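## Task

Put the cartridge marked with the wide green band into the sealant gun. Its front end must sit almost fully inside the cup of the gun's front ring, with the nozzle sticking out through that ring. The plunger rod will only slide backward while the small thumb plate on the rod, just behind the handle, is held pushed toward the front of the gun. After loading, the rod may stay pulled back. The loaded gun must end up resting on the table itself, not leaning on or lying across anything else. Then declare that you are done.

## Robot and tools

ROBOT. There are two seven-joint Franka FR3 arms, left_arm and right_arm. Each carries a Robotiq 2F-140 two-finger gripper and a wrist camera. The base of left_arm is near (-0.038, +0.437, +0.013) m and the base of right_arm is near (+0.030, -0.424, +0.013) m. The fingers can fold at a hinge. A grip made with the outer quarter of the pads (near the tips) holds as commanded. A grip deeper toward the palm may be loose, may drop a narrow part, or may squeeze a wide one too hard. A fingertip pushed into a surface folds easily, so contact may go unnoticed.

FRAMES. Positions in results are in metres in the scene frame. Its origin is at table height, halfway between the arms. +x points out over the table, +y points toward left_arm, and +z points up. Orientations are quaternions written w,x,y,z. In a gripper's own axes, the fingers point along +z and close along y. end_effector_position is the centre of the closed pads. The fingertips extend about 33 mm past it when the gap is 40 mm or less, and about 9 mm past it when fully open. Printed poses can be a few cm off.

execute_actions(actions, cameras). actions is a list of actions. An action is a list of up to 15 rows, and each row is one control step of 1/30 s. If you give fewer than 15 rows, the last row is repeated until step 15. A row always has 20 numbers in [-1, 1] covering both arms. The first 10 are left_arm: dx, dy, dz, rx, ry, rz, then gripper position, force_limit, speed and activate. The next 10 are the same fields for right_arm. dx..rz are offsets, not poses. They are measured from that arm's Hand target as it was when the action began, along that Hand target's own axes. Every row in an action counts from that same start, but the next action starts over from the new Hand target, so repeating an offset moves the arm again. Scale: 1.0 = 0.6 m for dx, dy, dz. For rx, ry, rz, which form one rotation vector, 1.0 = 180 degrees. Six zeros asks nothing new of that arm.

Gripper fields in a row:
- position: +1 is fully open (140 mm); about -0.8 brings the pads together; -1 closes until blocked.
- force_limit: -1 to +1, grip force rising with the number (roughly 14 N at -1, 40 N at 0, 58 N at +1 on a slow close). A fast close grips harder.
- speed: about 30 mm/s at -1, 140 at 0, 250 at +1. Both force_limit and speed begin at +1.
- activate: keep at 0. Send 1 only if fault reads 7 or 13, with nothing touching the outside of the fingers. It cycles the gripper and releases whatever it holds.
Always resend each gripper's current numbers, because a 0 counts as a command. cameras is a list of names, ["all"] or []. An empty actions list returns images plus fuller status.

move(target, speed, blend, stop_force, zero, blocking, cameras). target is one 20-number row in the same layout, or a list of up to 15 such rows. Each row's pose numbers are offsets, in the same 0.6 m / 180 degree scale, from each arm's Hand target at the start of the move. Every target in a list counts from that same start. Each gripper goes in a straight line, and a move lasts at most 10 s. The paths do not steer around obstacles or the other arm.
- speed: m/s, 0.002 to 2, default 0.25. Give one number, or one per target.
- blend: corner rounding in m for a list; 0 means stop at each target.
- stop_force: 20 to 40 N, one value for both arms. An arm's path ends once it feels that much push against its travel. Aim a few cm past the expected contact and go slowly. Do not use it when the gripper turns or when backing away from a contact. With stop_force, every target in a list needs the same gripper numbers.
- zero: only used with stop_force. true re-zeroes the force reading first; false adds to the earlier reading.
- blocking=false returns after 0.5 s while the move continues. It cannot be combined with stop_force.
The result adds a "move:" line saying how the move ended (done, off_target, moving, held, fault) and which limits applied. limits=paced means the command was clipped; limits=held means steps were withheld.

Other tools:
- wait(seconds 0 to 3600): lets time pass with no new command.
- stop(): brakes a running move.
- zoom_image(camera, region [x0, y0, x1, y1] in pixels, at most 504 by 504): enlarges part of the latest image. Cameras are cam_head_left, cam_head_right, cam_high, cam_low, cam_left_wrist and cam_right_wrist, all 896x504.
- clear_fault(arm): frees an arm after a reported torque or force fault.
- read_manual(section): licence text only.
- finished_scene(scene): ends the current scene, given its integer number. Say you are done this way.

CONTROL. Each step, the commanded pose is limited to within 70 mm and 16 degrees of the measured gripper pose. Hand target in the result is the clipped command, and the next offsets start from it. The gripper often stops short of it. In that case, send the missing distance as an offset. To stop pressing on something, command the target back behind the gripper.

RESULTS.
- object_status: 0 moving, 2 stopped while closing (something is gripped), 1 stopped while opening, 3 reached the target or the pads met.
- position_measured is in counts: 3 fully open, about 139 at 60 mm, 230 with the pads touching.
- fault: 7 or 13 means the gripper needs activate.
- Also reported: joint positions, torques, external torques, flange force in gripper axes (this includes held weight), and joint velocities shown as "within noise" when still. Tool commands shows the present gripper commands. MOTOR HOT, FAULT and OVER-TEMPERATURE lines warn of stops.

AVOID. An arm faults and stops if outside force reaches 85 N or contact torque passes a joint limit (85 N m for the big joints, 11 N m for the wrist joints). A joint that hits its range end or moves too fast also faults. Faster moves make faults more likely. Avoid hitting the two arms or grippers against each other, and never close one gripper on the other's fingers. Do not drop parts, release them while they are moving, slam into things, or push hard. Avoid gripping hard on a part that is still resting on something. Anything that leaves the table fails the task. Loose objects may occasionally get a small push. Holding loads or keeping an arm stretched out heats its motors, and overheating brakes the arm for 30 to 60 s.

Each tool is called after ">>>" by a JSON object that holds its "name" and its "arguments", one argument or row to a line.

## Session

>>> {"name": "execute_actions", "arguments": {
  "actions": []
}}

Scene clock: 0.00 s.
left_arm: end_effector_position=(+0.2833, +0.1909, +0.2351) position_measured=3 object_status=3 fault=0 end_effector_quat_wxyz=(+0.021, +0.395, +0.912, +0.106) | right_arm: end_effector_position=(+0.4937, -0.3865, +0.1455) position_measured=3 object_status=3 fault=0 end_effector_quat_wxyz=(+0.013, +0.781, -0.592, +0.197)
Joint positions: left_arm=[-0.938 -0.407 0.121 -2.486 0.287 2.018 1.439] | right_arm=[-0.026 -0.271 0.218 -2.705 -0.536 2.627 0.375]
Joint velocities: within noise
Joint torques (N m): no reading
External joint torques (N m): no reading
Flange force (N): no reading
Hand target: left_arm +0.2833, +0.1909, +0.2351; +0.021, +0.395, +0.912, +0.106 | right_arm +0.4937, -0.3865, +0.1455; +0.013, +0.781, -0.592, +0.197
Tool commands: left_gripper/position=+1.0 left_gripper/force_limit=+1.0 left_gripper/speed=+1.0 left_gripper/activate=+0.0 right_gripper/position=+1.0 right_gripper/force_limit=+1.0 right_gripper/speed=+1.0 right_gripper/activate=+0.0

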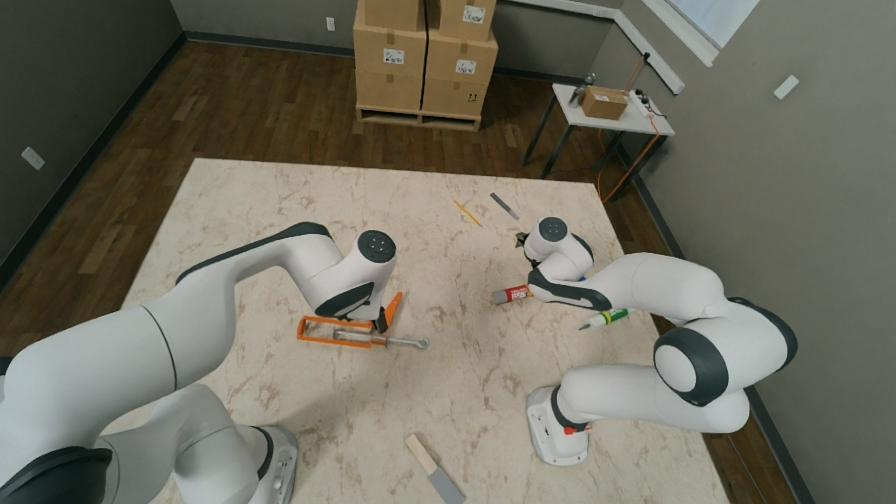

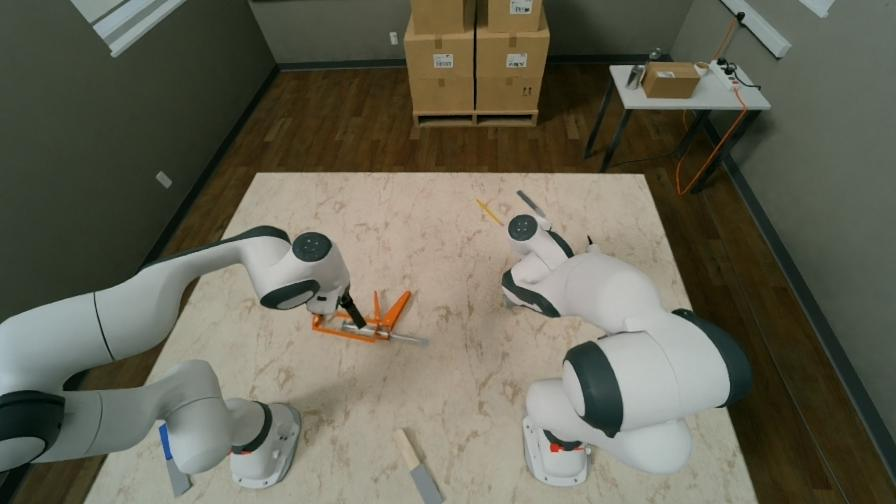

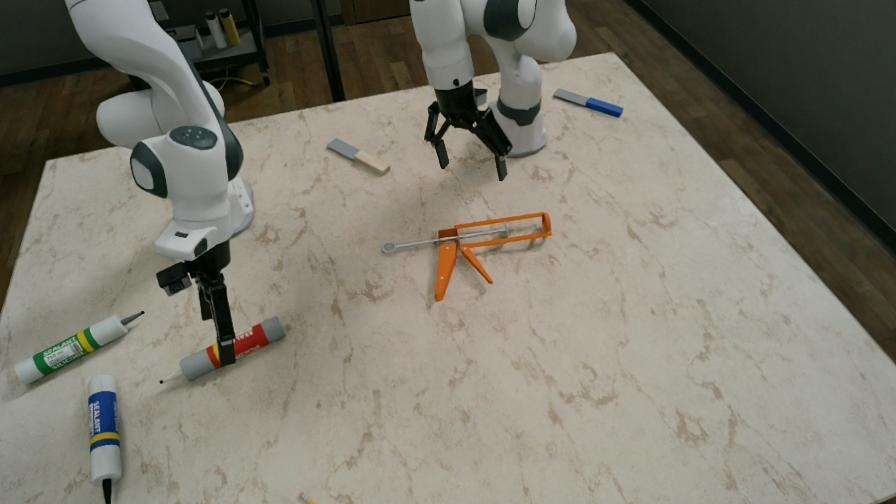

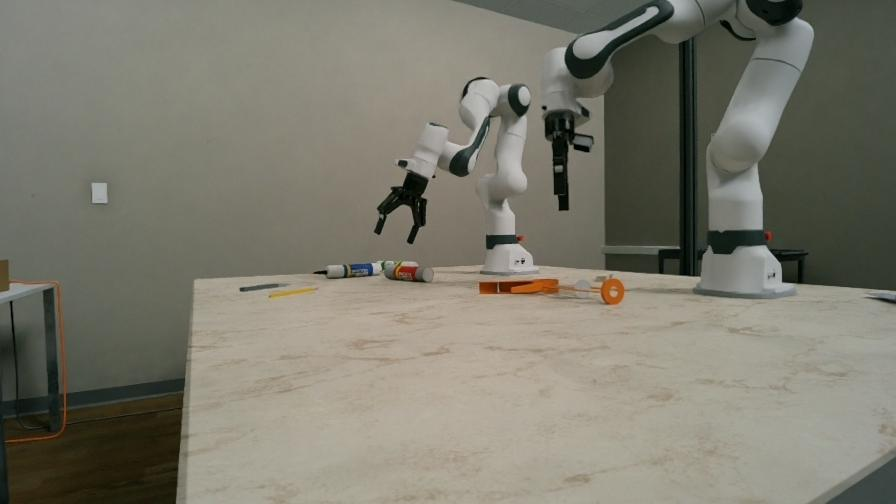

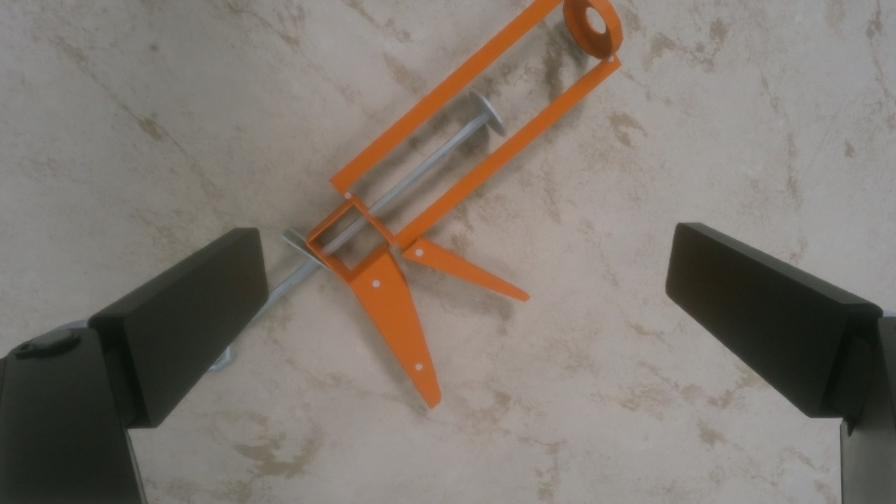

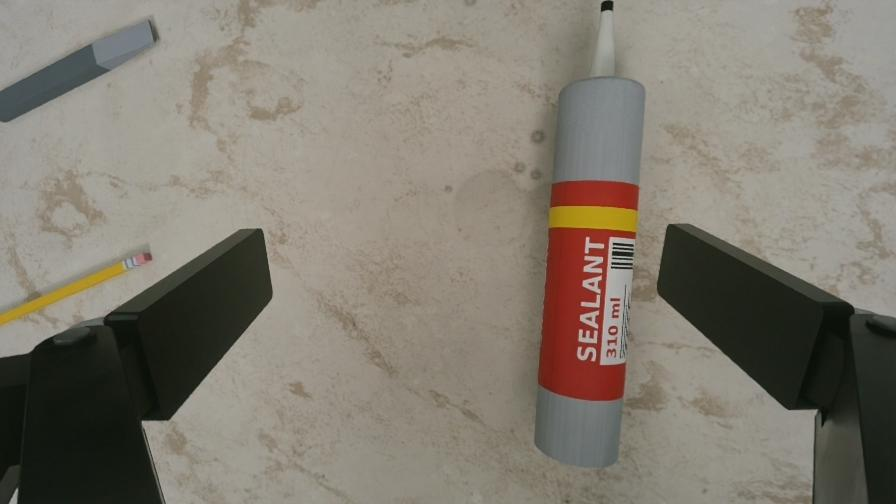

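>>> {"name": "zoom_image", "arguments": {
  "camera": "cam_high",
  "region": [0, 290, 300, 504]
}}

>>> {"name": "zoom_image", "arguments": {
  "camera": "cam_high",
  "region": [360, 190, 580, 320]
}}

>>> {"name": "zoom_image", "arguments": {
  "camera": "cam_left_wrist",
  "region": [180, 0, 684, 420]
}}

>>> {"name": "zoom_image", "arguments": {
  "camera": "cam_head_left",
  "region": [440, 170, 692, 350]
}}

>>> {"name": "zoom_image", "arguments": {
  "camera": "cam_head_left",
  "region": [280, 270, 450, 370]
}}

>>> {"name": "zoom_image", "arguments": {
  "camera": "cam_low",
  "region": [440, 240, 700, 330]
}}

Scaled by 1.680 from the camera's image (finer frame: 1280x720).

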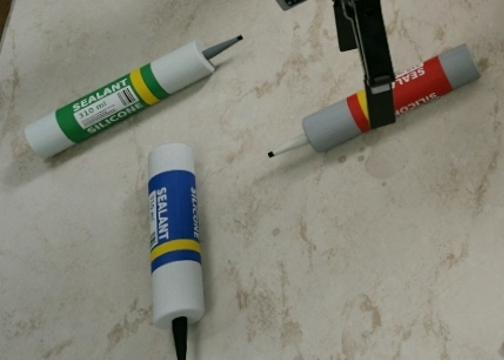

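Scaled by 2.291 from the camera's image (finer frame: 1280x720).

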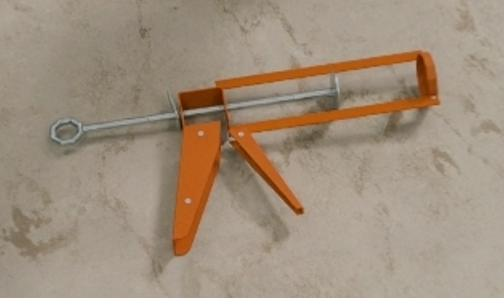

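Scaled by 1.000.

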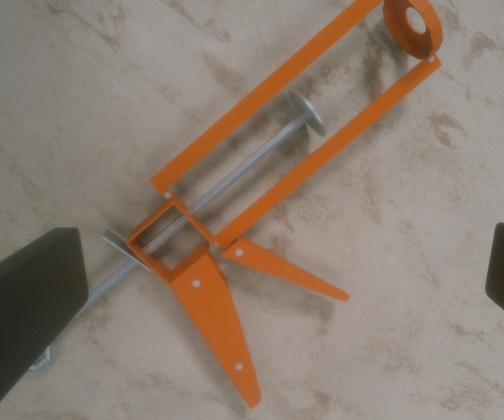

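Scaled by 2.000 from the camera's image (finer frame: 1280x720).

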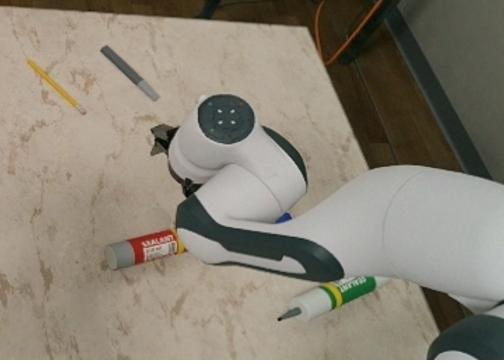

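Scaled by 2.965 from the camera's image (finer frame: 1280x720).

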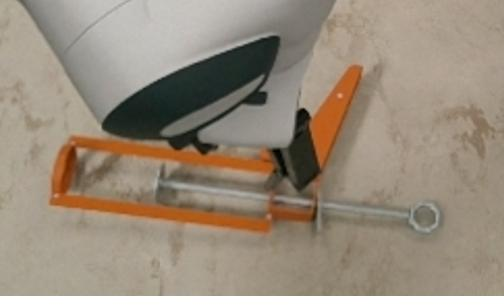

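Scaled by 1.938 from the camera's image (finer frame: 1280x720).

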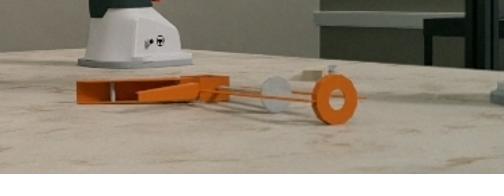

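>>> {"name": "move", "arguments": {
  "target": [-0.0713, -0.1107, 0.1350, 0.0697, 0.0089, -0.2157, 1, 1, 1, 0, -0.5888, 0.1990, -0.2423, -0.0614, -0.2258, 0.1483, 1, 1, 1, 0],
  "speed": 0.3,
  "cameras": ["cam_left_wrist", "cam_right_wrist", "cam_high"]
}}

Scene clock: 93.80 s.
left_arm: end_effector_position=(+0.2751, +0.1302, +0.1406) position_measured=3 object_status=3 fault=0 end_effector_quat_wxyz=(-0.001, +0.072, +0.997, +0.000) | right_arm: end_effector_position=(+0.2619, -0.0594, +0.1408) position_measured=3 object_status=3 fault=0 end_effector_quat_wxyz=(+0.163, -0.640, +0.737, +0.142)
Joint positions: left_arm=[-0.864 -0.193 0.079 -2.547 0.021 2.352 0.924] | right_arm=[0.843 -0.427 0.156 -2.908 0.779 2.797 0.45]
Joint velocities: left_arm=[0 0 0 0 0.001 0 -0.006] | right_arm=[within noise]
Joint torques (N m): left_arm=[0.73 -22.29 -0.17 21.85 0.55 2.78 -0.32] | right_arm=[-0.56 -13.66 -1.69 21.34 0.11 3.02 -0.21]
External joint torques (N m): left_arm=[0.73 0.42 0.41 0.08 0.01 0.31 -0.32] | right_arm=[-0.63 0.1 -0.6 0.34 0.36 0.27 -0.2]
Flange force (N): left_arm=[-1.4 -0.3 1.6] | right_arm=[0.6 -2.7 2.6]
Hand target: left_arm +0.2749, +0.1299, +0.1402; -0.001, +0.069, +0.998, +0.000 | right_arm +0.2622, -0.0600, +0.1398; +0.164, -0.641, +0.736, +0.142
Off the commanded pose: left_arm 0.001 m, 0 deg | right_arm 0.001 m, 0 deg.
move: done
cam_left_wrist: T_world_to_cam=[[0.15875, 0.98731, 0.00393, -0.16219], [0.93559, -0.1517, 0.31884, -0.27735], [0.31539, -0.04694, -0.9478, 0.19225]] pos_world=[0.2246, 0.12708, 0.27128]
cam_right_wrist: T_world_to_cam=[[-0.99054, 0.13705, 0.00726, 0.27744], [0.1028, 0.70592, 0.70079, -0.08026], [0.09092, 0.69491, -0.71333, 0.26141]] pos_world=[0.2593, -0.16302, 0.2407]
Images, in order (width x height): cam_high 896x504, cam_left_wrist 896x504, cam_right_wrist 896x504.

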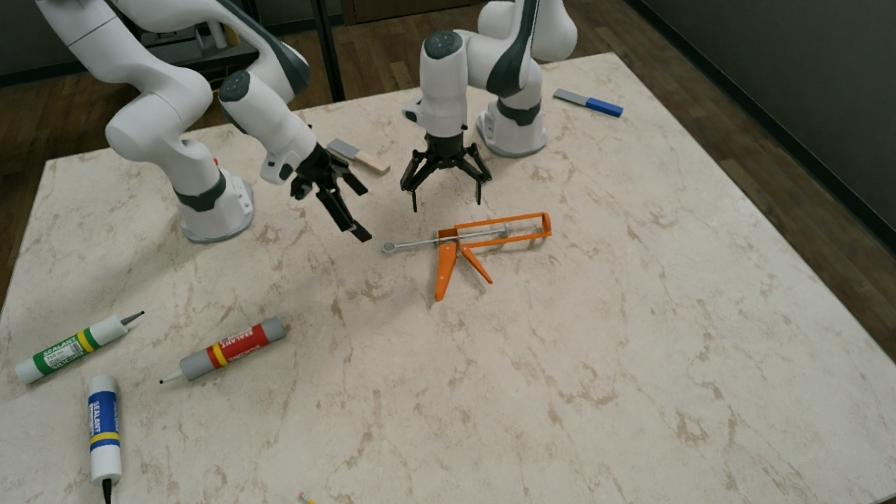

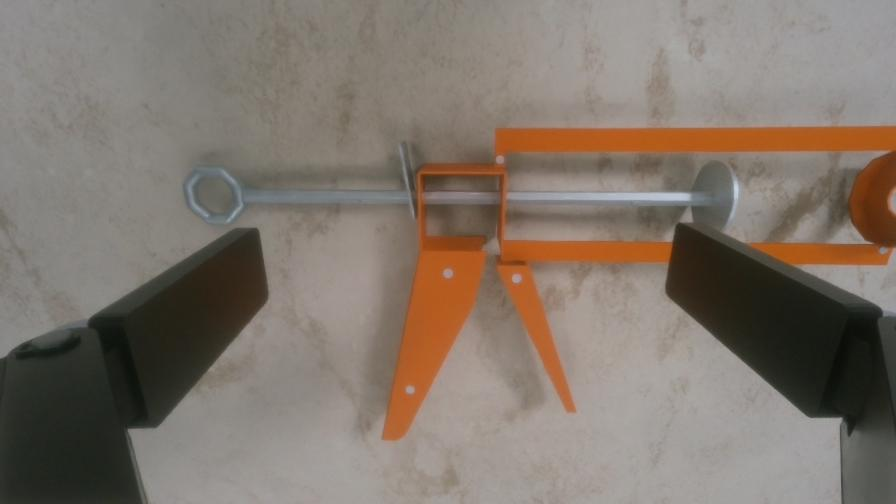

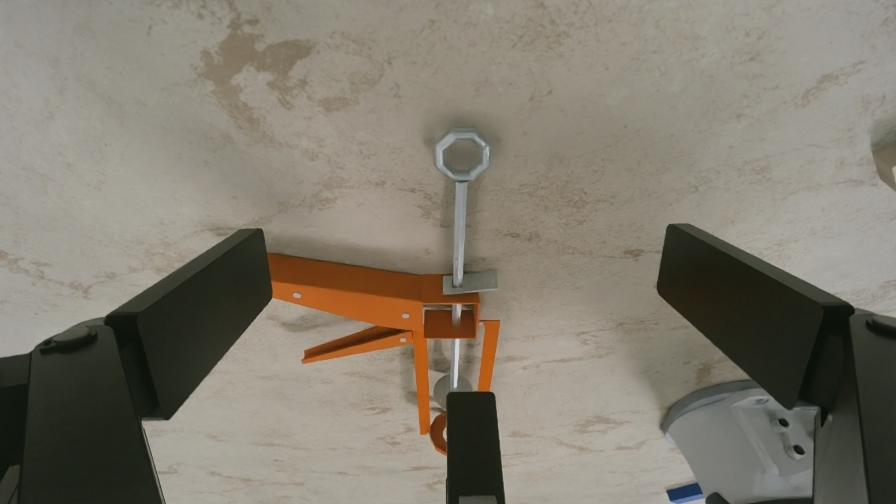

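>>> {"name": "zoom_image", "arguments": {
  "camera": "cam_left_wrist",
  "region": [360, 110, 560, 290]
}}

>>> {"name": "zoom_image", "arguments": {
  "camera": "cam_right_wrist",
  "region": [360, 110, 560, 460]
}}

Scaled by 2.520 from the camera's image (finer frame: 1280x720).

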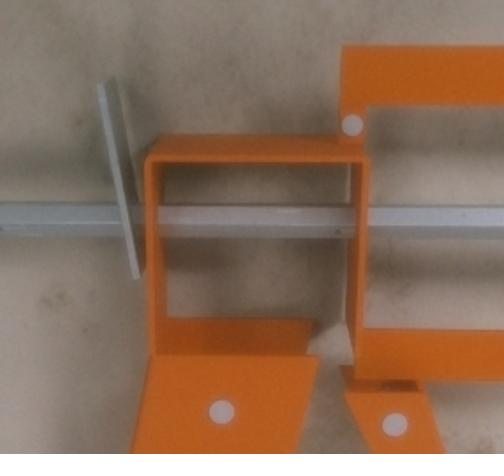

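Scaled by 1.440 from the camera's image (finer frame: 1280x720).

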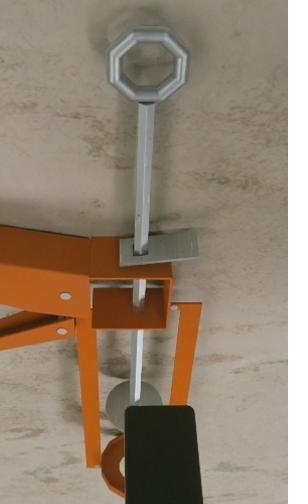

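>>> {"name": "move", "arguments": {
  "target": [0.0353, -0.0833, 0.0755, 0.0389, 0, 0, -1, 0, 0.5, 0, -0.0143, -0.0015, 0.0977, 0, 0, 0, -0.1, 0, 0.5, 0],
  "speed": 0.2,
  "cameras": ["cam_left_wrist", "cam_right_wrist", "cam_high"]
}}

Scene clock: 211.10 s.
left_arm: end_effector_position=(+0.2468, +0.0838, +0.0951) position_measured=235 object_status=3 fault=0 end_effector_quat_wxyz=(-0.005, +0.068, +0.996, -0.060) | right_arm: end_effector_position=(+0.2665, -0.0279, +0.0905) position_measured=141 object_status=3 fault=0 end_effector_quat_wxyz=(+0.161, -0.640, +0.738, +0.142)
Joint positions: left_arm=[-0.936 -0.103 0.071 -2.618 -0.161 2.589 0.986] | right_arm=[0.991 -0.149 0.102 -2.794 1.073 2.968 0.213]
Joint velocities: left_arm=[within noise] | right_arm=[-0.001 -0.001 0.001 0 0 0.001 -0.007]
Joint torques (N m): left_arm=[0.3 -23.03 0.48 20.25 0.17 2.94 0.17] | right_arm=[-0.63 -21.06 -0.83 19.82 -0.37 2.8 -0.14]
External joint torques (N m): left_arm=[0.28 0.93 0.75 0.4 -0.35 0.33 0.19] | right_arm=[-0.68 -0.02 -0.73 1.47 0.32 0.27 -0.13]
Flange force (N): left_arm=[-3.9 -0.8 3.7] | right_arm=[0.0 0.0 0.0]
Hand target: left_arm +0.2470, +0.0833, +0.0949; -0.005, +0.068, +0.996, -0.061 | right_arm +0.2676, -0.0279, +0.0903; +0.164, -0.641, +0.736, +0.142
Off the commanded pose: left_arm 0.001 m, 0 deg | right_arm 0.001 m, 0 deg.
move: done
cam_left_wrist: T_world_to_cam=[[0.14974, 0.98176, -0.11716, -0.09756], [0.94207, -0.1057, 0.31832, -0.2489], [0.30013, -0.15804, -0.94071, 0.16829]] pos_world=[0.19858, 0.09606, 0.22611]
cam_right_wrist: T_world_to_cam=[[-0.99033, 0.13838, 0.00983, 0.27774], [0.10582, 0.70769, 0.69856, -0.06828], [0.08971, 0.69284, -0.71549, 0.20366]] pos_world=[0.26401, -0.13122, 0.19068]
Images, in order (width x height): cam_high 896x504, cam_left_wrist 896x504, cam_right_wrist 896x504.

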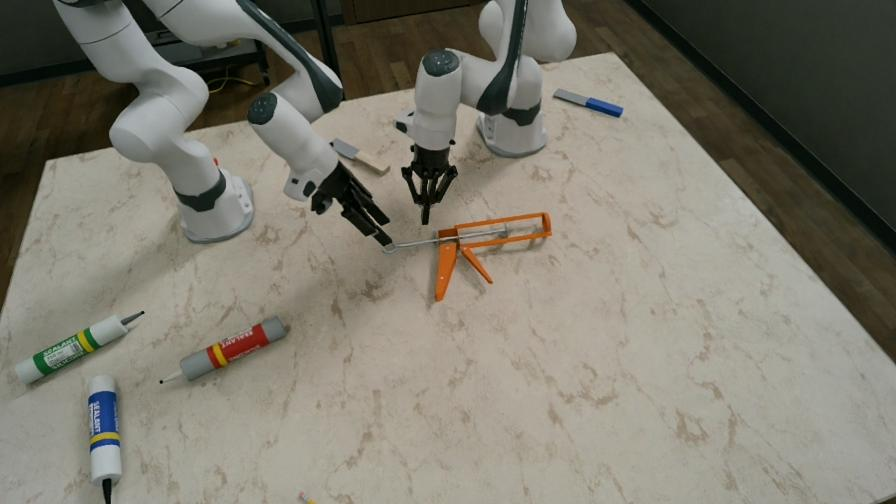

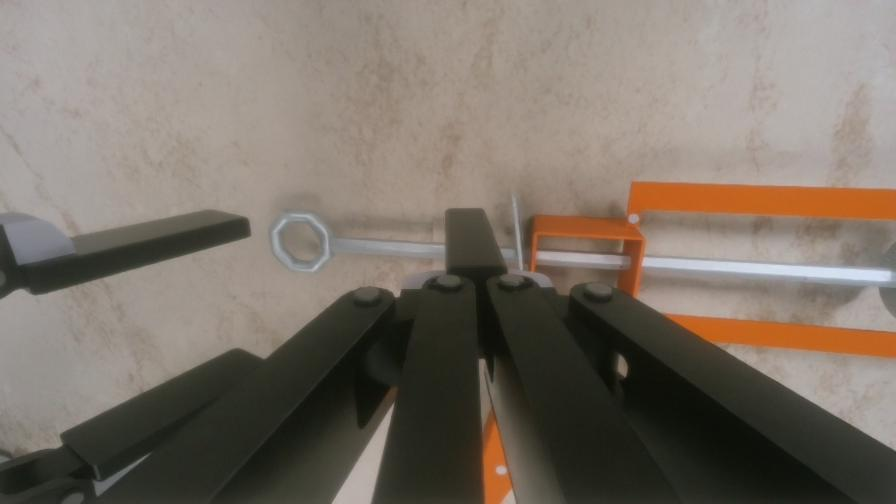

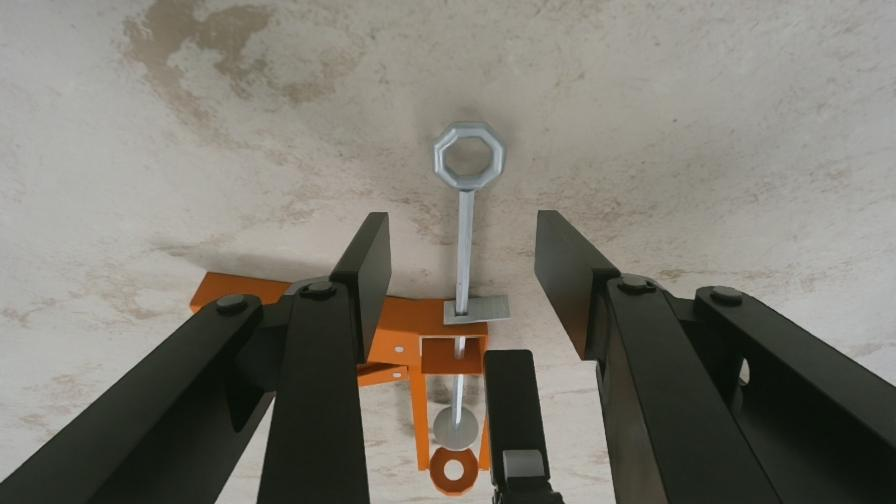

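>>> {"name": "move", "arguments": {
  "target": [0.0098, 0.0098, 0.0778, 0, 0, 0, -1, 0, 0.5, 0, -0.0047, 0.001, 0.0868, 0, 0, 0, -0.1, 0, 0.5, 0],
  "speed": 0.08,
  "cameras": ["cam_left_wrist", "cam_right_wrist", "cam_low"]
}}

Scene clock: 240.50 s.
left_arm: end_effector_position=(+0.2418, +0.0851, +0.0482) position_measured=235 object_status=3 fault=0 end_effector_quat_wxyz=(-0.005, +0.067, +0.996, -0.061) | right_arm: end_effector_position=(+0.2696, -0.0031, +0.0449) position_measured=141 object_status=3 fault=0 end_effector_quat_wxyz=(+0.160, -0.640, +0.738, +0.142)
Joint positions: left_arm=[-0.951 0.012 0.065 -2.646 -0.23 2.73 1.037] | right_arm=[1.026 0.076 0.12 -2.638 1.452 3.031 -0.131]
Joint velocities: left_arm=[within noise] | right_arm=[0 0 0.001 0 0.002 0.001 -0.005]
Joint torques (N m): left_arm=[0.19 -24.85 0.32 18.11 0.13 2.93 0.12] | right_arm=[-1.07 -27.14 0.29 17.75 -0.61 2.43 -0.04]
External joint torques (N m): left_arm=[0.13 0.76 0.23 0.54 -0.35 0.34 0.13] | right_arm=[-1.04 -0.04 0.25 1.26 0.33 0.22 -0.02]
Flange force (N): left_arm=[-3.0 -1.1 4.1] | right_arm=[0.0 0.0 0.0]
Hand target: left_arm +0.2412, +0.0842, +0.0479; -0.005, +0.068, +0.996, -0.061 | right_arm +0.2704, -0.0035, +0.0443; +0.164, -0.641, +0.736, +0.142
Off the commanded pose: left_arm 0.001 m, 0 deg | right_arm 0.001 m, 1 deg.
move: done
cam_left_wrist: T_world_to_cam=[[0.14775, 0.98198, -0.11784, -0.103], [0.94235, -0.10361, 0.31819, -0.22937], [0.30024, -0.15806, -0.94068, 0.12583]] pos_world=[0.19359, 0.09727, 0.17921]
cam_right_wrist: T_world_to_cam=[[-0.99034, 0.13815, 0.0118, 0.27769], [0.10721, 0.70907, 0.69694, -0.05452], [0.08792, 0.69148, -0.71703, 0.15404]] pos_world=[0.26731, -0.10622, 0.14517]
Images, in order (width x height): cam_low 896x504, cam_left_wrist 896x504, cam_right_wrist 896x504.

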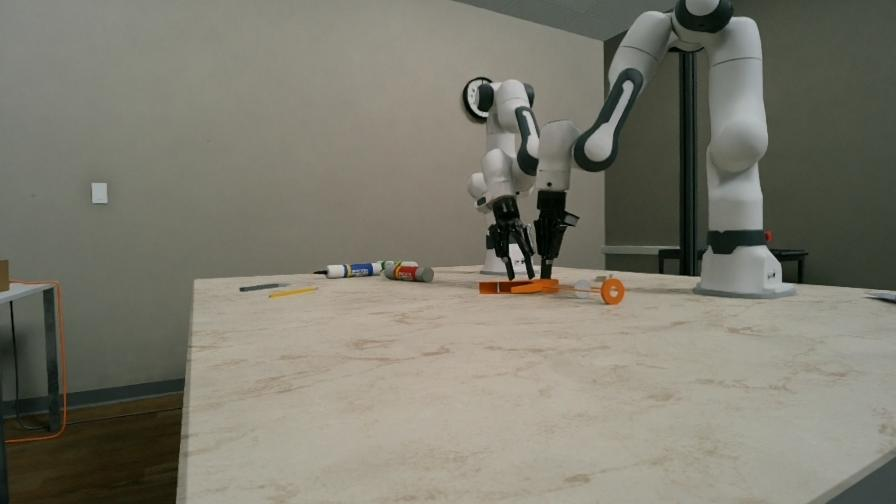

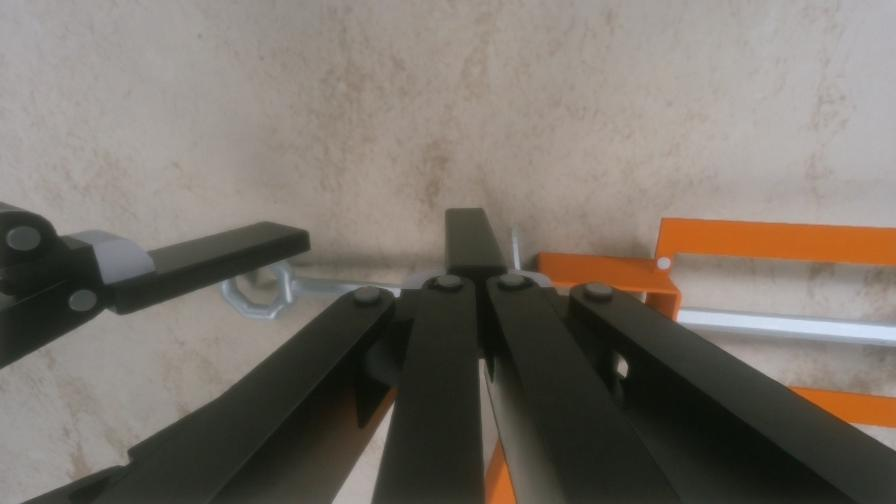

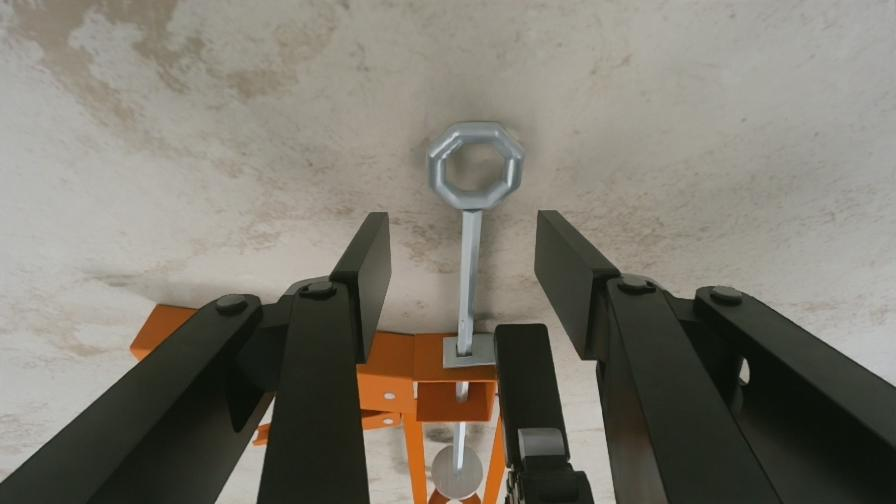

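>>> {"name": "move", "arguments": {
  "target": [
    [0, 0.0001, 0, 0, 0, 0, -1, 0, 0.5, 0, 0, 0, 0, 0, 0, 0, -1, -0.3, -1, 0],
    [-0.0006, 0.0198, -0.0024, 0, 0, 0, -1, 0, 0.5, 0, 0, 0, 0, 0, 0, 0, -1, -0.3, -1, 0]
  ],
  "speed": 0.03,
  "cameras": ["cam_left_wrist", "cam_right_wrist"]
}}

Scene clock: 260.63 s.
left_arm: end_effector_position=(+0.2419, +0.0953, +0.0474) position_measured=235 object_status=3 fault=0 end_effector_quat_wxyz=(-0.005, +0.069, +0.996, -0.060) | right_arm: end_effector_position=(+0.2696, -0.0031, +0.0449) position_measured=231 object_status=3 fault=0 end_effector_quat_wxyz=(+0.160, -0.640, +0.738, +0.142)
Joint positions: left_arm=[-0.944 -0.003 0.073 -2.668 -0.232 2.733 1.059] | right_arm=[1.026 0.076 0.12 -2.638 1.452 3.031 -0.133]
Joint velocities: left_arm=[0 0 0.001 0 0 0 0.006] | right_arm=[within noise]
Joint torques (N m): left_arm=[1.18 -25.32 1.3 17.41 0.16 2.87 0.14] | right_arm=[-0.96 -27.2 -0.03 17.71 -0.87 2.45 -0.08]
External joint torques (N m): left_arm=[1.2 -0.35 1.32 -0.04 -0.32 0.29 0.15] | right_arm=[-0.94 -0.12 -0.09 1.23 0.06 0.24 -0.07]
Flange force (N): left_arm=[-1.3 3.3 -0.3] | right_arm=[0.0 0.0 0.0]
Hand target: left_arm +0.2432, +0.0960, +0.0478; -0.005, +0.068, +0.996, -0.061 | right_arm +0.2704, -0.0035, +0.0444; +0.161, -0.641, +0.737, +0.140
Off the commanded pose: left_arm 0.002 m, 0 deg | right_arm 0.001 m, 0 deg.
move: done
cam_left_wrist: T_world_to_cam=[[0.15152, 0.98153, -0.1168, -0.11399], [0.94221, -0.10769, 0.31725, -0.22763], [0.29881, -0.15812, -0.94112, 0.12709]] pos_world=[0.19377, 0.10746, 0.17851]
cam_right_wrist: T_world_to_cam=[[-0.99057, 0.13658, 0.01109, 0.27778], [0.10561, 0.70933, 0.69692, -0.05415], [0.08732, 0.69152, -0.71706, 0.15427]] pos_world=[0.26741, -0.10621, 0.14527]

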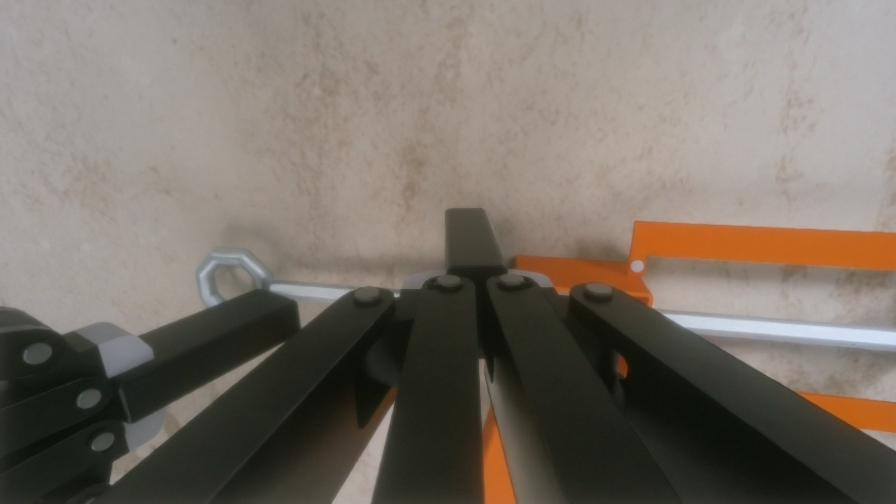

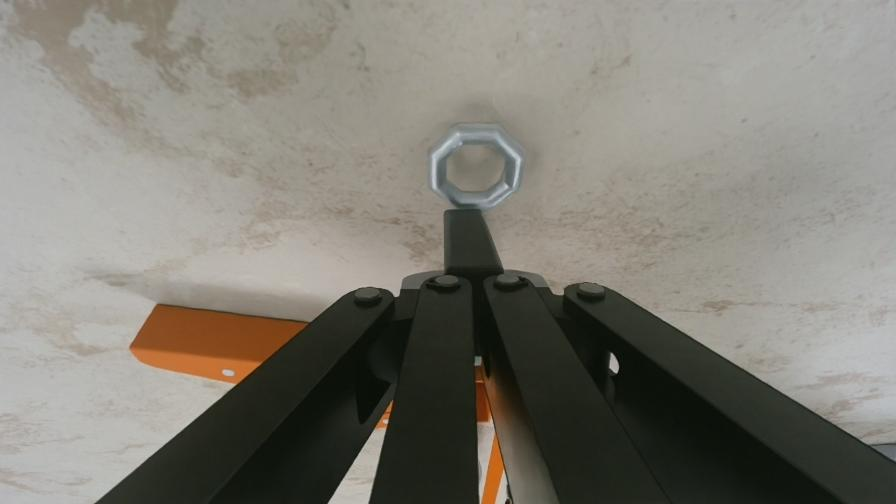

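>>> {"name": "move", "arguments": {
  "target": [
    [0, 0, 0, 0, 0, 0, -1, 0, 0.5, 0, -0.0038, 0.0589, -0.0074, 0, 0, 0, -1, -0.3, -1, 0],
    [0, 0, 0, 0, 0, 0, -1, 0, 0.5, 0, 0.0173, 0.0589, 0.0379, 0, 0, 0, -1, -0.3, -1, 0]
  ],
  "speed": [0.12, 0.04],
  "stop_force": 20,
  "cameras": ["cam_left_wrist", "cam_right_wrist"]
}}

stop_force needs force readings from the last 0.2 s for each arm that does not count as still, and right_arm is near a pose where its force cannot be read; nothing of the call was run
Scene clock: 278.80 s.
left_arm: end_effector_position=(+0.2419, +0.0953, +0.0474) position_measured=235 object_status=3 fault=0 end_effector_quat_wxyz=(-0.005, +0.070, +0.996, -0.060) | right_arm: end_effector_position=(+0.2696, -0.0031, +0.0449) position_measured=231 object_status=3 fault=0 end_effector_quat_wxyz=(+0.160, -0.640, +0.738, +0.142)
Joint positions: left_arm=[-0.944 -0.003 0.073 -2.668 -0.232 2.733 1.061] | right_arm=[1.026 0.076 0.12 -2.638 1.452 3.031 -0.133]
Joint torques (N m): left_arm=[1.1 -25.25 1.3 17.4 0.17 2.85 0.19] | right_arm=[-0.99 -27.26 0.01 17.71 -0.88 2.42 -0.01]
External joint torques (N m): left_arm=[1.12 -0.23 1.33 -0.13 -0.31 0.26 0.21] | right_arm=[-1.05 -0.24 -0.12 1.28 0.06 0.23 0]
Flange force (N): left_arm=[-1.3 3.3 0.1] | right_arm=[0.0 0.0 0.0]
Hand target: left_arm +0.2432, +0.0960, +0.0478; -0.005, +0.068, +0.996, -0.061 | right_arm +0.2704, -0.0035, +0.0444; +0.161, -0.641, +0.737, +0.140
Tool commands: left_gripper/position=-1.0 left_gripper/force_limit=+0.0 left_gripper/speed=+0.5 left_gripper/activate=+0.0 right_gripper/position=-1.0 right_gripper/force_limit=-0.3 right_gripper/speed=-1.0 right_gripper/activate=+0.0
Off the commanded pose: left_arm 0.002 m, 0 deg | right_arm 0.001 m, 0 deg.

>>> {"name": "move", "arguments": {
  "target": [
    [0, 0, 0, 0, 0, 0, -1, 0, 0.5, 0, -0.0174, 0, -0.0378, 0, 0, 0, -0.1, -0.3, 0.5, 0],
    [0, 0, 0, 0, 0, 0, -1, 0, 0.5, 0, -0.0259, 0.0017, -0.0251, 0, 0.0278, 0, -0.1, -0.3, 0.5, 0],
    [0, 0, 0, 0, 0, 0, -1, 0, 0.5, 0, -0.0085, 0.0017, 0.0127, 0, 0.0278, 0, -0.1, -0.3, 0.5, 0],
    [0, 0, 0, 0, 0, 0, -1, 0, 0.5, 0, -0.0085, 0.0017, 0.0127, 0, 0.0278, 0, -1, -0.3, -0.7, 0]
  ],
  "speed": [0.1, 0.1, 0.05, 0.05],
  "blend": [0.005, 0.005, 0, 0],
  "cameras": ["cam_left_wrist", "cam_right_wrist"]
}}

Scene clock: 318.93 s.
left_arm: end_effector_position=(+0.2421, +0.0952, +0.0476) position_measured=235 object_status=3 fault=0 end_effector_quat_wxyz=(-0.005, +0.070, +0.996, -0.060) | right_arm: end_effector_position=(+0.2703, +0.0050, +0.0402) position_measured=221 object_status=2 fault=0 end_effector_quat_wxyz=(+0.129, -0.649, +0.741, +0.113)
Joint positions: left_arm=[-0.944 -0.003 0.073 -2.668 -0.233 2.733 1.061] | right_arm=[1.052 0.095 0.08 -2.65 0.949 3.029 0.343]
Joint velocities: left_arm=[within noise] | right_arm=[0 0 0.002 0 -0.003 0.001 0.006]
Joint torques (N m): left_arm=[1.12 -25.22 1.29 17.44 0.15 2.79 0.07] | right_arm=[-0.87 -28.41 -0.33 17.5 -0.86 2.55 0.41]
External joint torques (N m): left_arm=[1.23 -0.22 1.41 -0.05 -0.34 0.21 0.09] | right_arm=[-0.81 -0.67 -0.35 0.94 -0.31 -0.13 0.42]
Flange force (N): left_arm=[-1.6 3.1 -0.2] | right_arm=[0.0 0.0 0.0]
Hand target: left_arm +0.2432, +0.0960, +0.0478; -0.005, +0.068, +0.996, -0.061 | right_arm +0.2705, +0.0044, +0.0396; +0.128, -0.647, +0.743, +0.112
Off the commanded pose: left_arm 0.001 m, 0 deg | right_arm 0.001 m, 0 deg.
move: done
cam_left_wrist: T_world_to_cam=[[0.15325, 0.9812, -0.11732, -0.1143], [0.94187, -0.10911, 0.31776, -0.22772], [0.29898, -0.1592, -0.94089, 0.12718]] pos_world=[0.19397, 0.10755, 0.17861]
cam_right_wrist: T_world_to_cam=[[-0.99144, 0.13043, 0.00633, 0.27797], [0.10501, 0.7675, 0.63239, -0.05422], [0.07762, 0.62764, -0.77463, 0.15047]] pos_world=[0.2696, -0.08908, 0.14909]

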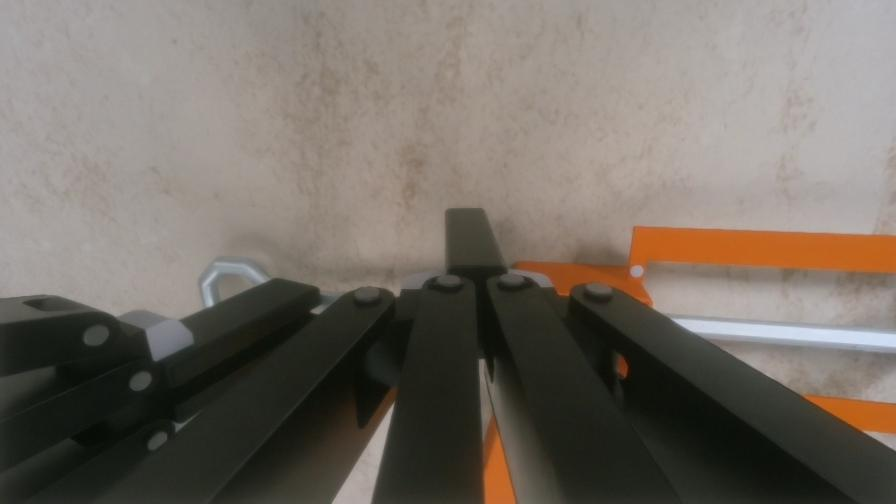

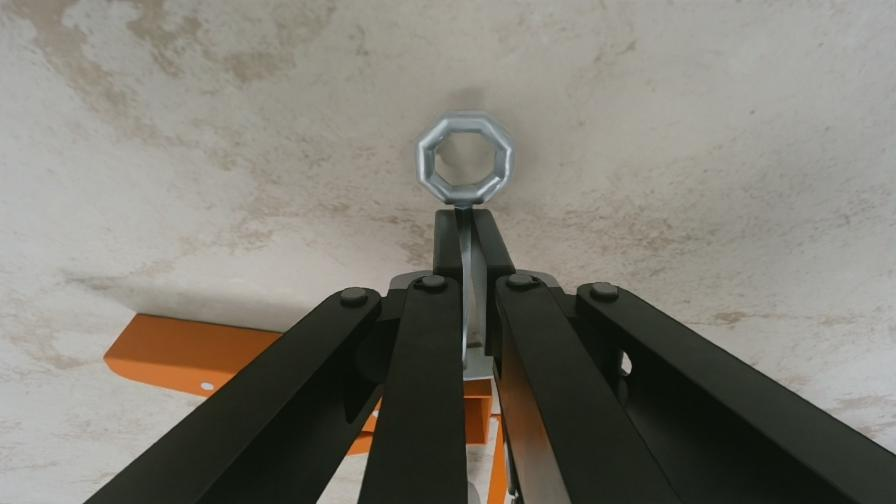

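>>> {"name": "move", "arguments": {
  "target": [
    [-0.0004, 0.0132, -0.0016, 0, 0, 0, -1, 0, 0.5, 0, 0, 0, 0, 0, 0, 0, -1, -0.3, -0.7, 0],
    [-0.0004, 0.0132, -0.0016, 0, 0, 0, -1, 0, 0.5, 0, 0.0282, 0.0003, -0.0100, 0, 0, 0, -1, -0.3, -0.7, 0]
  ],
  "speed": [0.03, 0.04],
  "cameras": ["cam_left_wrist", "cam_right_wrist"]
}}

Scene clock: 330.93 s.
left_arm: end_effector_position=(+0.2447, +0.1016, +0.0488) position_measured=235 object_status=3 fault=0 end_effector_quat_wxyz=(-0.003, +0.070, +0.996, -0.062) | right_arm: end_effector_position=(+0.2675, -0.0130, +0.0391) position_measured=231 object_status=3 fault=0 end_effector_quat_wxyz=(+0.127, -0.645, +0.745, +0.112)
Joint positions: left_arm=[-0.938 -0.017 0.081 -2.682 -0.235 2.739 1.077] | right_arm=[1.044 0.065 0.082 -2.69 1 3.029 0.297]
Joint velocities: left_arm=[within noise] | right_arm=[0 0 0 0 -0.001 0 -0.006]
Joint torques (N m): left_arm=[1.15 -23.9 1.45 16.96 0.33 2.3 0.12] | right_arm=[-1.43 -27.9 0.37 16.82 -0.26 2.63 -0.2]
External joint torques (N m): left_arm=[1.21 0.57 1.56 -0.49 -0.15 -0.29 0.14] | right_arm=[-1.46 -1.36 0.3 0.44 0.32 -0.02 -0.19]
Flange force (N): left_arm=[-2.5 2.9 0.5] | right_arm=[0.0 0.0 0.0]
Hand target: left_arm +0.2445, +0.1039, +0.0478; -0.005, +0.068, +0.996, -0.061 | right_arm +0.2678, -0.0134, +0.0395; +0.128, -0.647, +0.743, +0.112
Off the commanded pose: left_arm 0.003 m, 0 deg | right_arm 0.001 m, 0 deg.
move: done
cam_left_wrist: T_world_to_cam=[[0.15327, 0.98078, -0.12071, -0.12063], [0.94059, -0.10735, 0.32213, -0.22998], [0.30299, -0.16291, -0.93897, 0.12781]] pos_world=[0.19608, 0.11445, 0.17953]
cam_right_wrist: T_world_to_cam=[[-0.9901, 0.14001, 0.01003, 0.27713], [0.11512, 0.76904, 0.62875, -0.04195], [0.08032, 0.62368, -0.77754, 0.16046]] pos_world=[0.26632, -0.10661, 0.14836]

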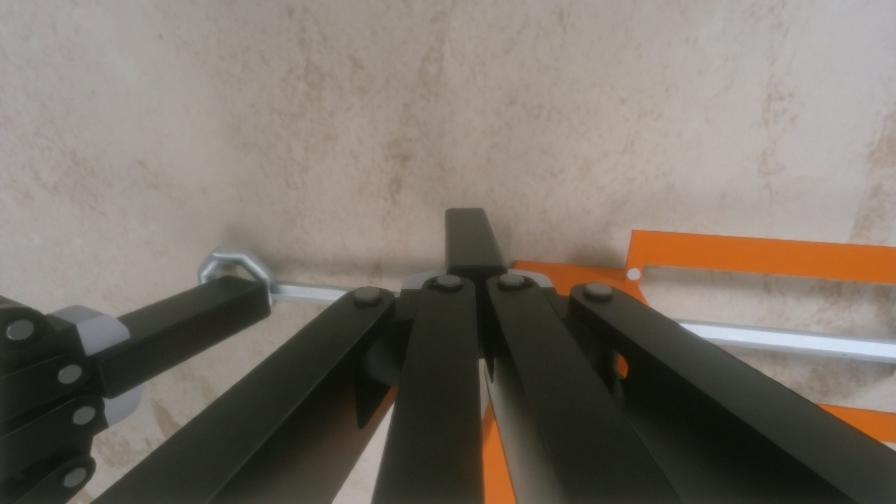

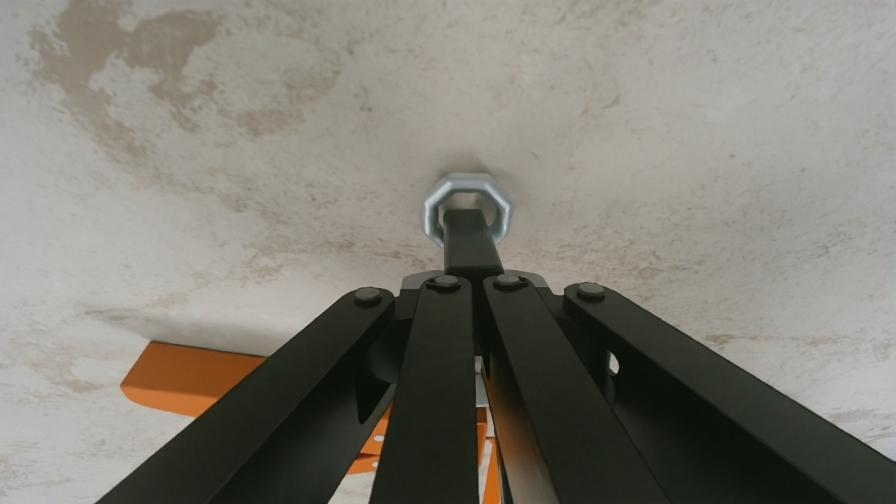

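>>> {"name": "move", "arguments": {
  "target": [
    [0, 0, 0, 0, 0, 0, -1, 0, 0.5, 0, -0.0067, 0, -0.0188, 0, 0, 0, -1, -0.3, -0.7, 0],
    [0, 0, 0, 0, 0, 0, -1, 0, 0.5, 0, -0.0058, 0.0672, -0.0190, 0, 0, 0, -1, -0.3, -0.7, 0],
    [0, 0, 0, 0, 0, 0, -1, 0, 0.5, 0, 0.0078, 0.0672, 0.0195, 0, 0, 0, -1, -0.3, -0.7, 0]
  ],
  "speed": [0.1, 0.12, 0.04],
  "blend": [0.004, 0.004, 0],
  "cameras": ["cam_left_wrist", "cam_right_wrist"]
}}

Scene clock: 347.27 s.
left_arm: end_effector_position=(+0.2447, +0.1016, +0.0488) position_measured=235 object_status=3 fault=0 end_effector_quat_wxyz=(-0.003, +0.070, +0.996, -0.062) | right_arm: end_effector_position=(+0.2247, -0.0082, +0.0276) position_measured=231 object_status=3 fault=0 end_effector_quat_wxyz=(+0.123, -0.646, +0.745, +0.112)
Joint positions: left_arm=[-0.938 -0.017 0.081 -2.682 -0.235 2.739 1.077] | right_arm=[1.095 0.082 0.161 -2.71 1.148 3.088 0.267]
Joint velocities: left_arm=[within noise] | right_arm=[-0.001 -0.001 -0.002 0 -0.001 0.001 -0.004]
Joint torques (N m): left_arm=[1.21 -23.91 1.45 17 0.31 2.28 0.11] | right_arm=[-2.11 -24.51 -0.38 18.03 -0.54 3.4 -0.15]
External joint torques (N m): left_arm=[1.15 0.65 1.44 -0.48 -0.16 -0.32 0.12] | right_arm=[-2.13 1.61 -0.58 2.58 0.15 0.79 -0.14]
Flange force (N): left_arm=[-2.5 2.6 0.7] | right_arm=[0.0 0.0 0.0]
Hand target: left_arm +0.2445, +0.1039, +0.0478; -0.005, +0.068, +0.996, -0.061 | right_arm +0.2278, -0.0083, +0.0270; +0.128, -0.647, +0.743, +0.112
Off the commanded pose: left_arm 0.003 m, 0 deg | right_arm 0.003 m, 1 deg.
move: done
cam_left_wrist: T_world_to_cam=[[0.15331, 0.98077, -0.1208, -0.12062], [0.94059, -0.10735, 0.32214, -0.22998], [0.30298, -0.16301, -0.93895, 0.12782]] pos_world=[0.19608, 0.11445, 0.17953]
cam_right_wrist: T_world_to_cam=[[-0.9903, 0.13822, 0.01442, 0.23406], [0.11692, 0.77259, 0.62405, -0.03379], [0.07512, 0.61968, -0.78125, 0.15324]] pos_world=[0.22423, -0.1012, 0.13743]

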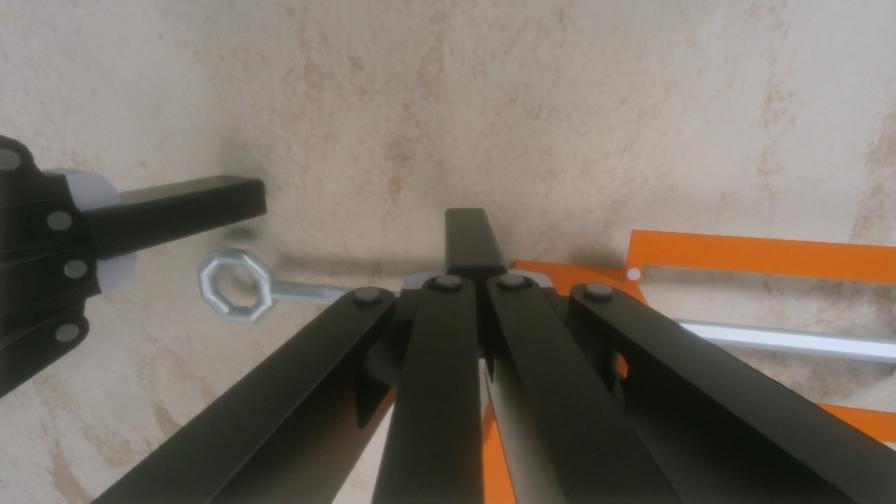

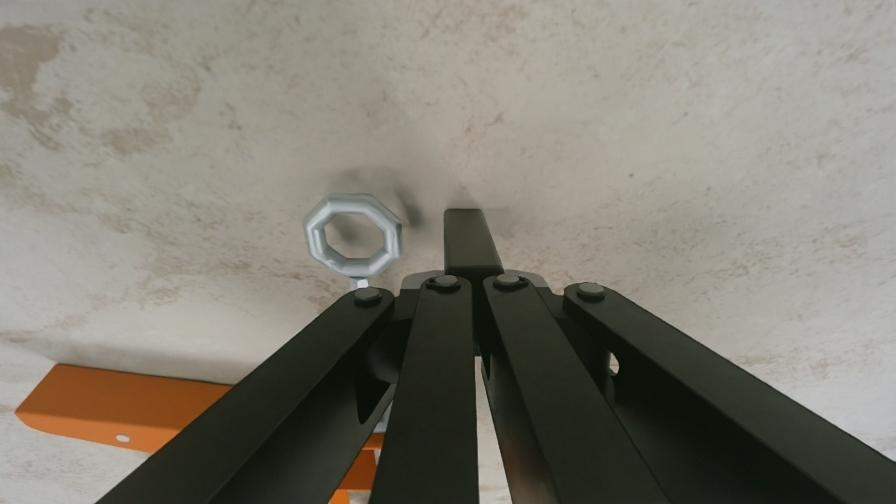

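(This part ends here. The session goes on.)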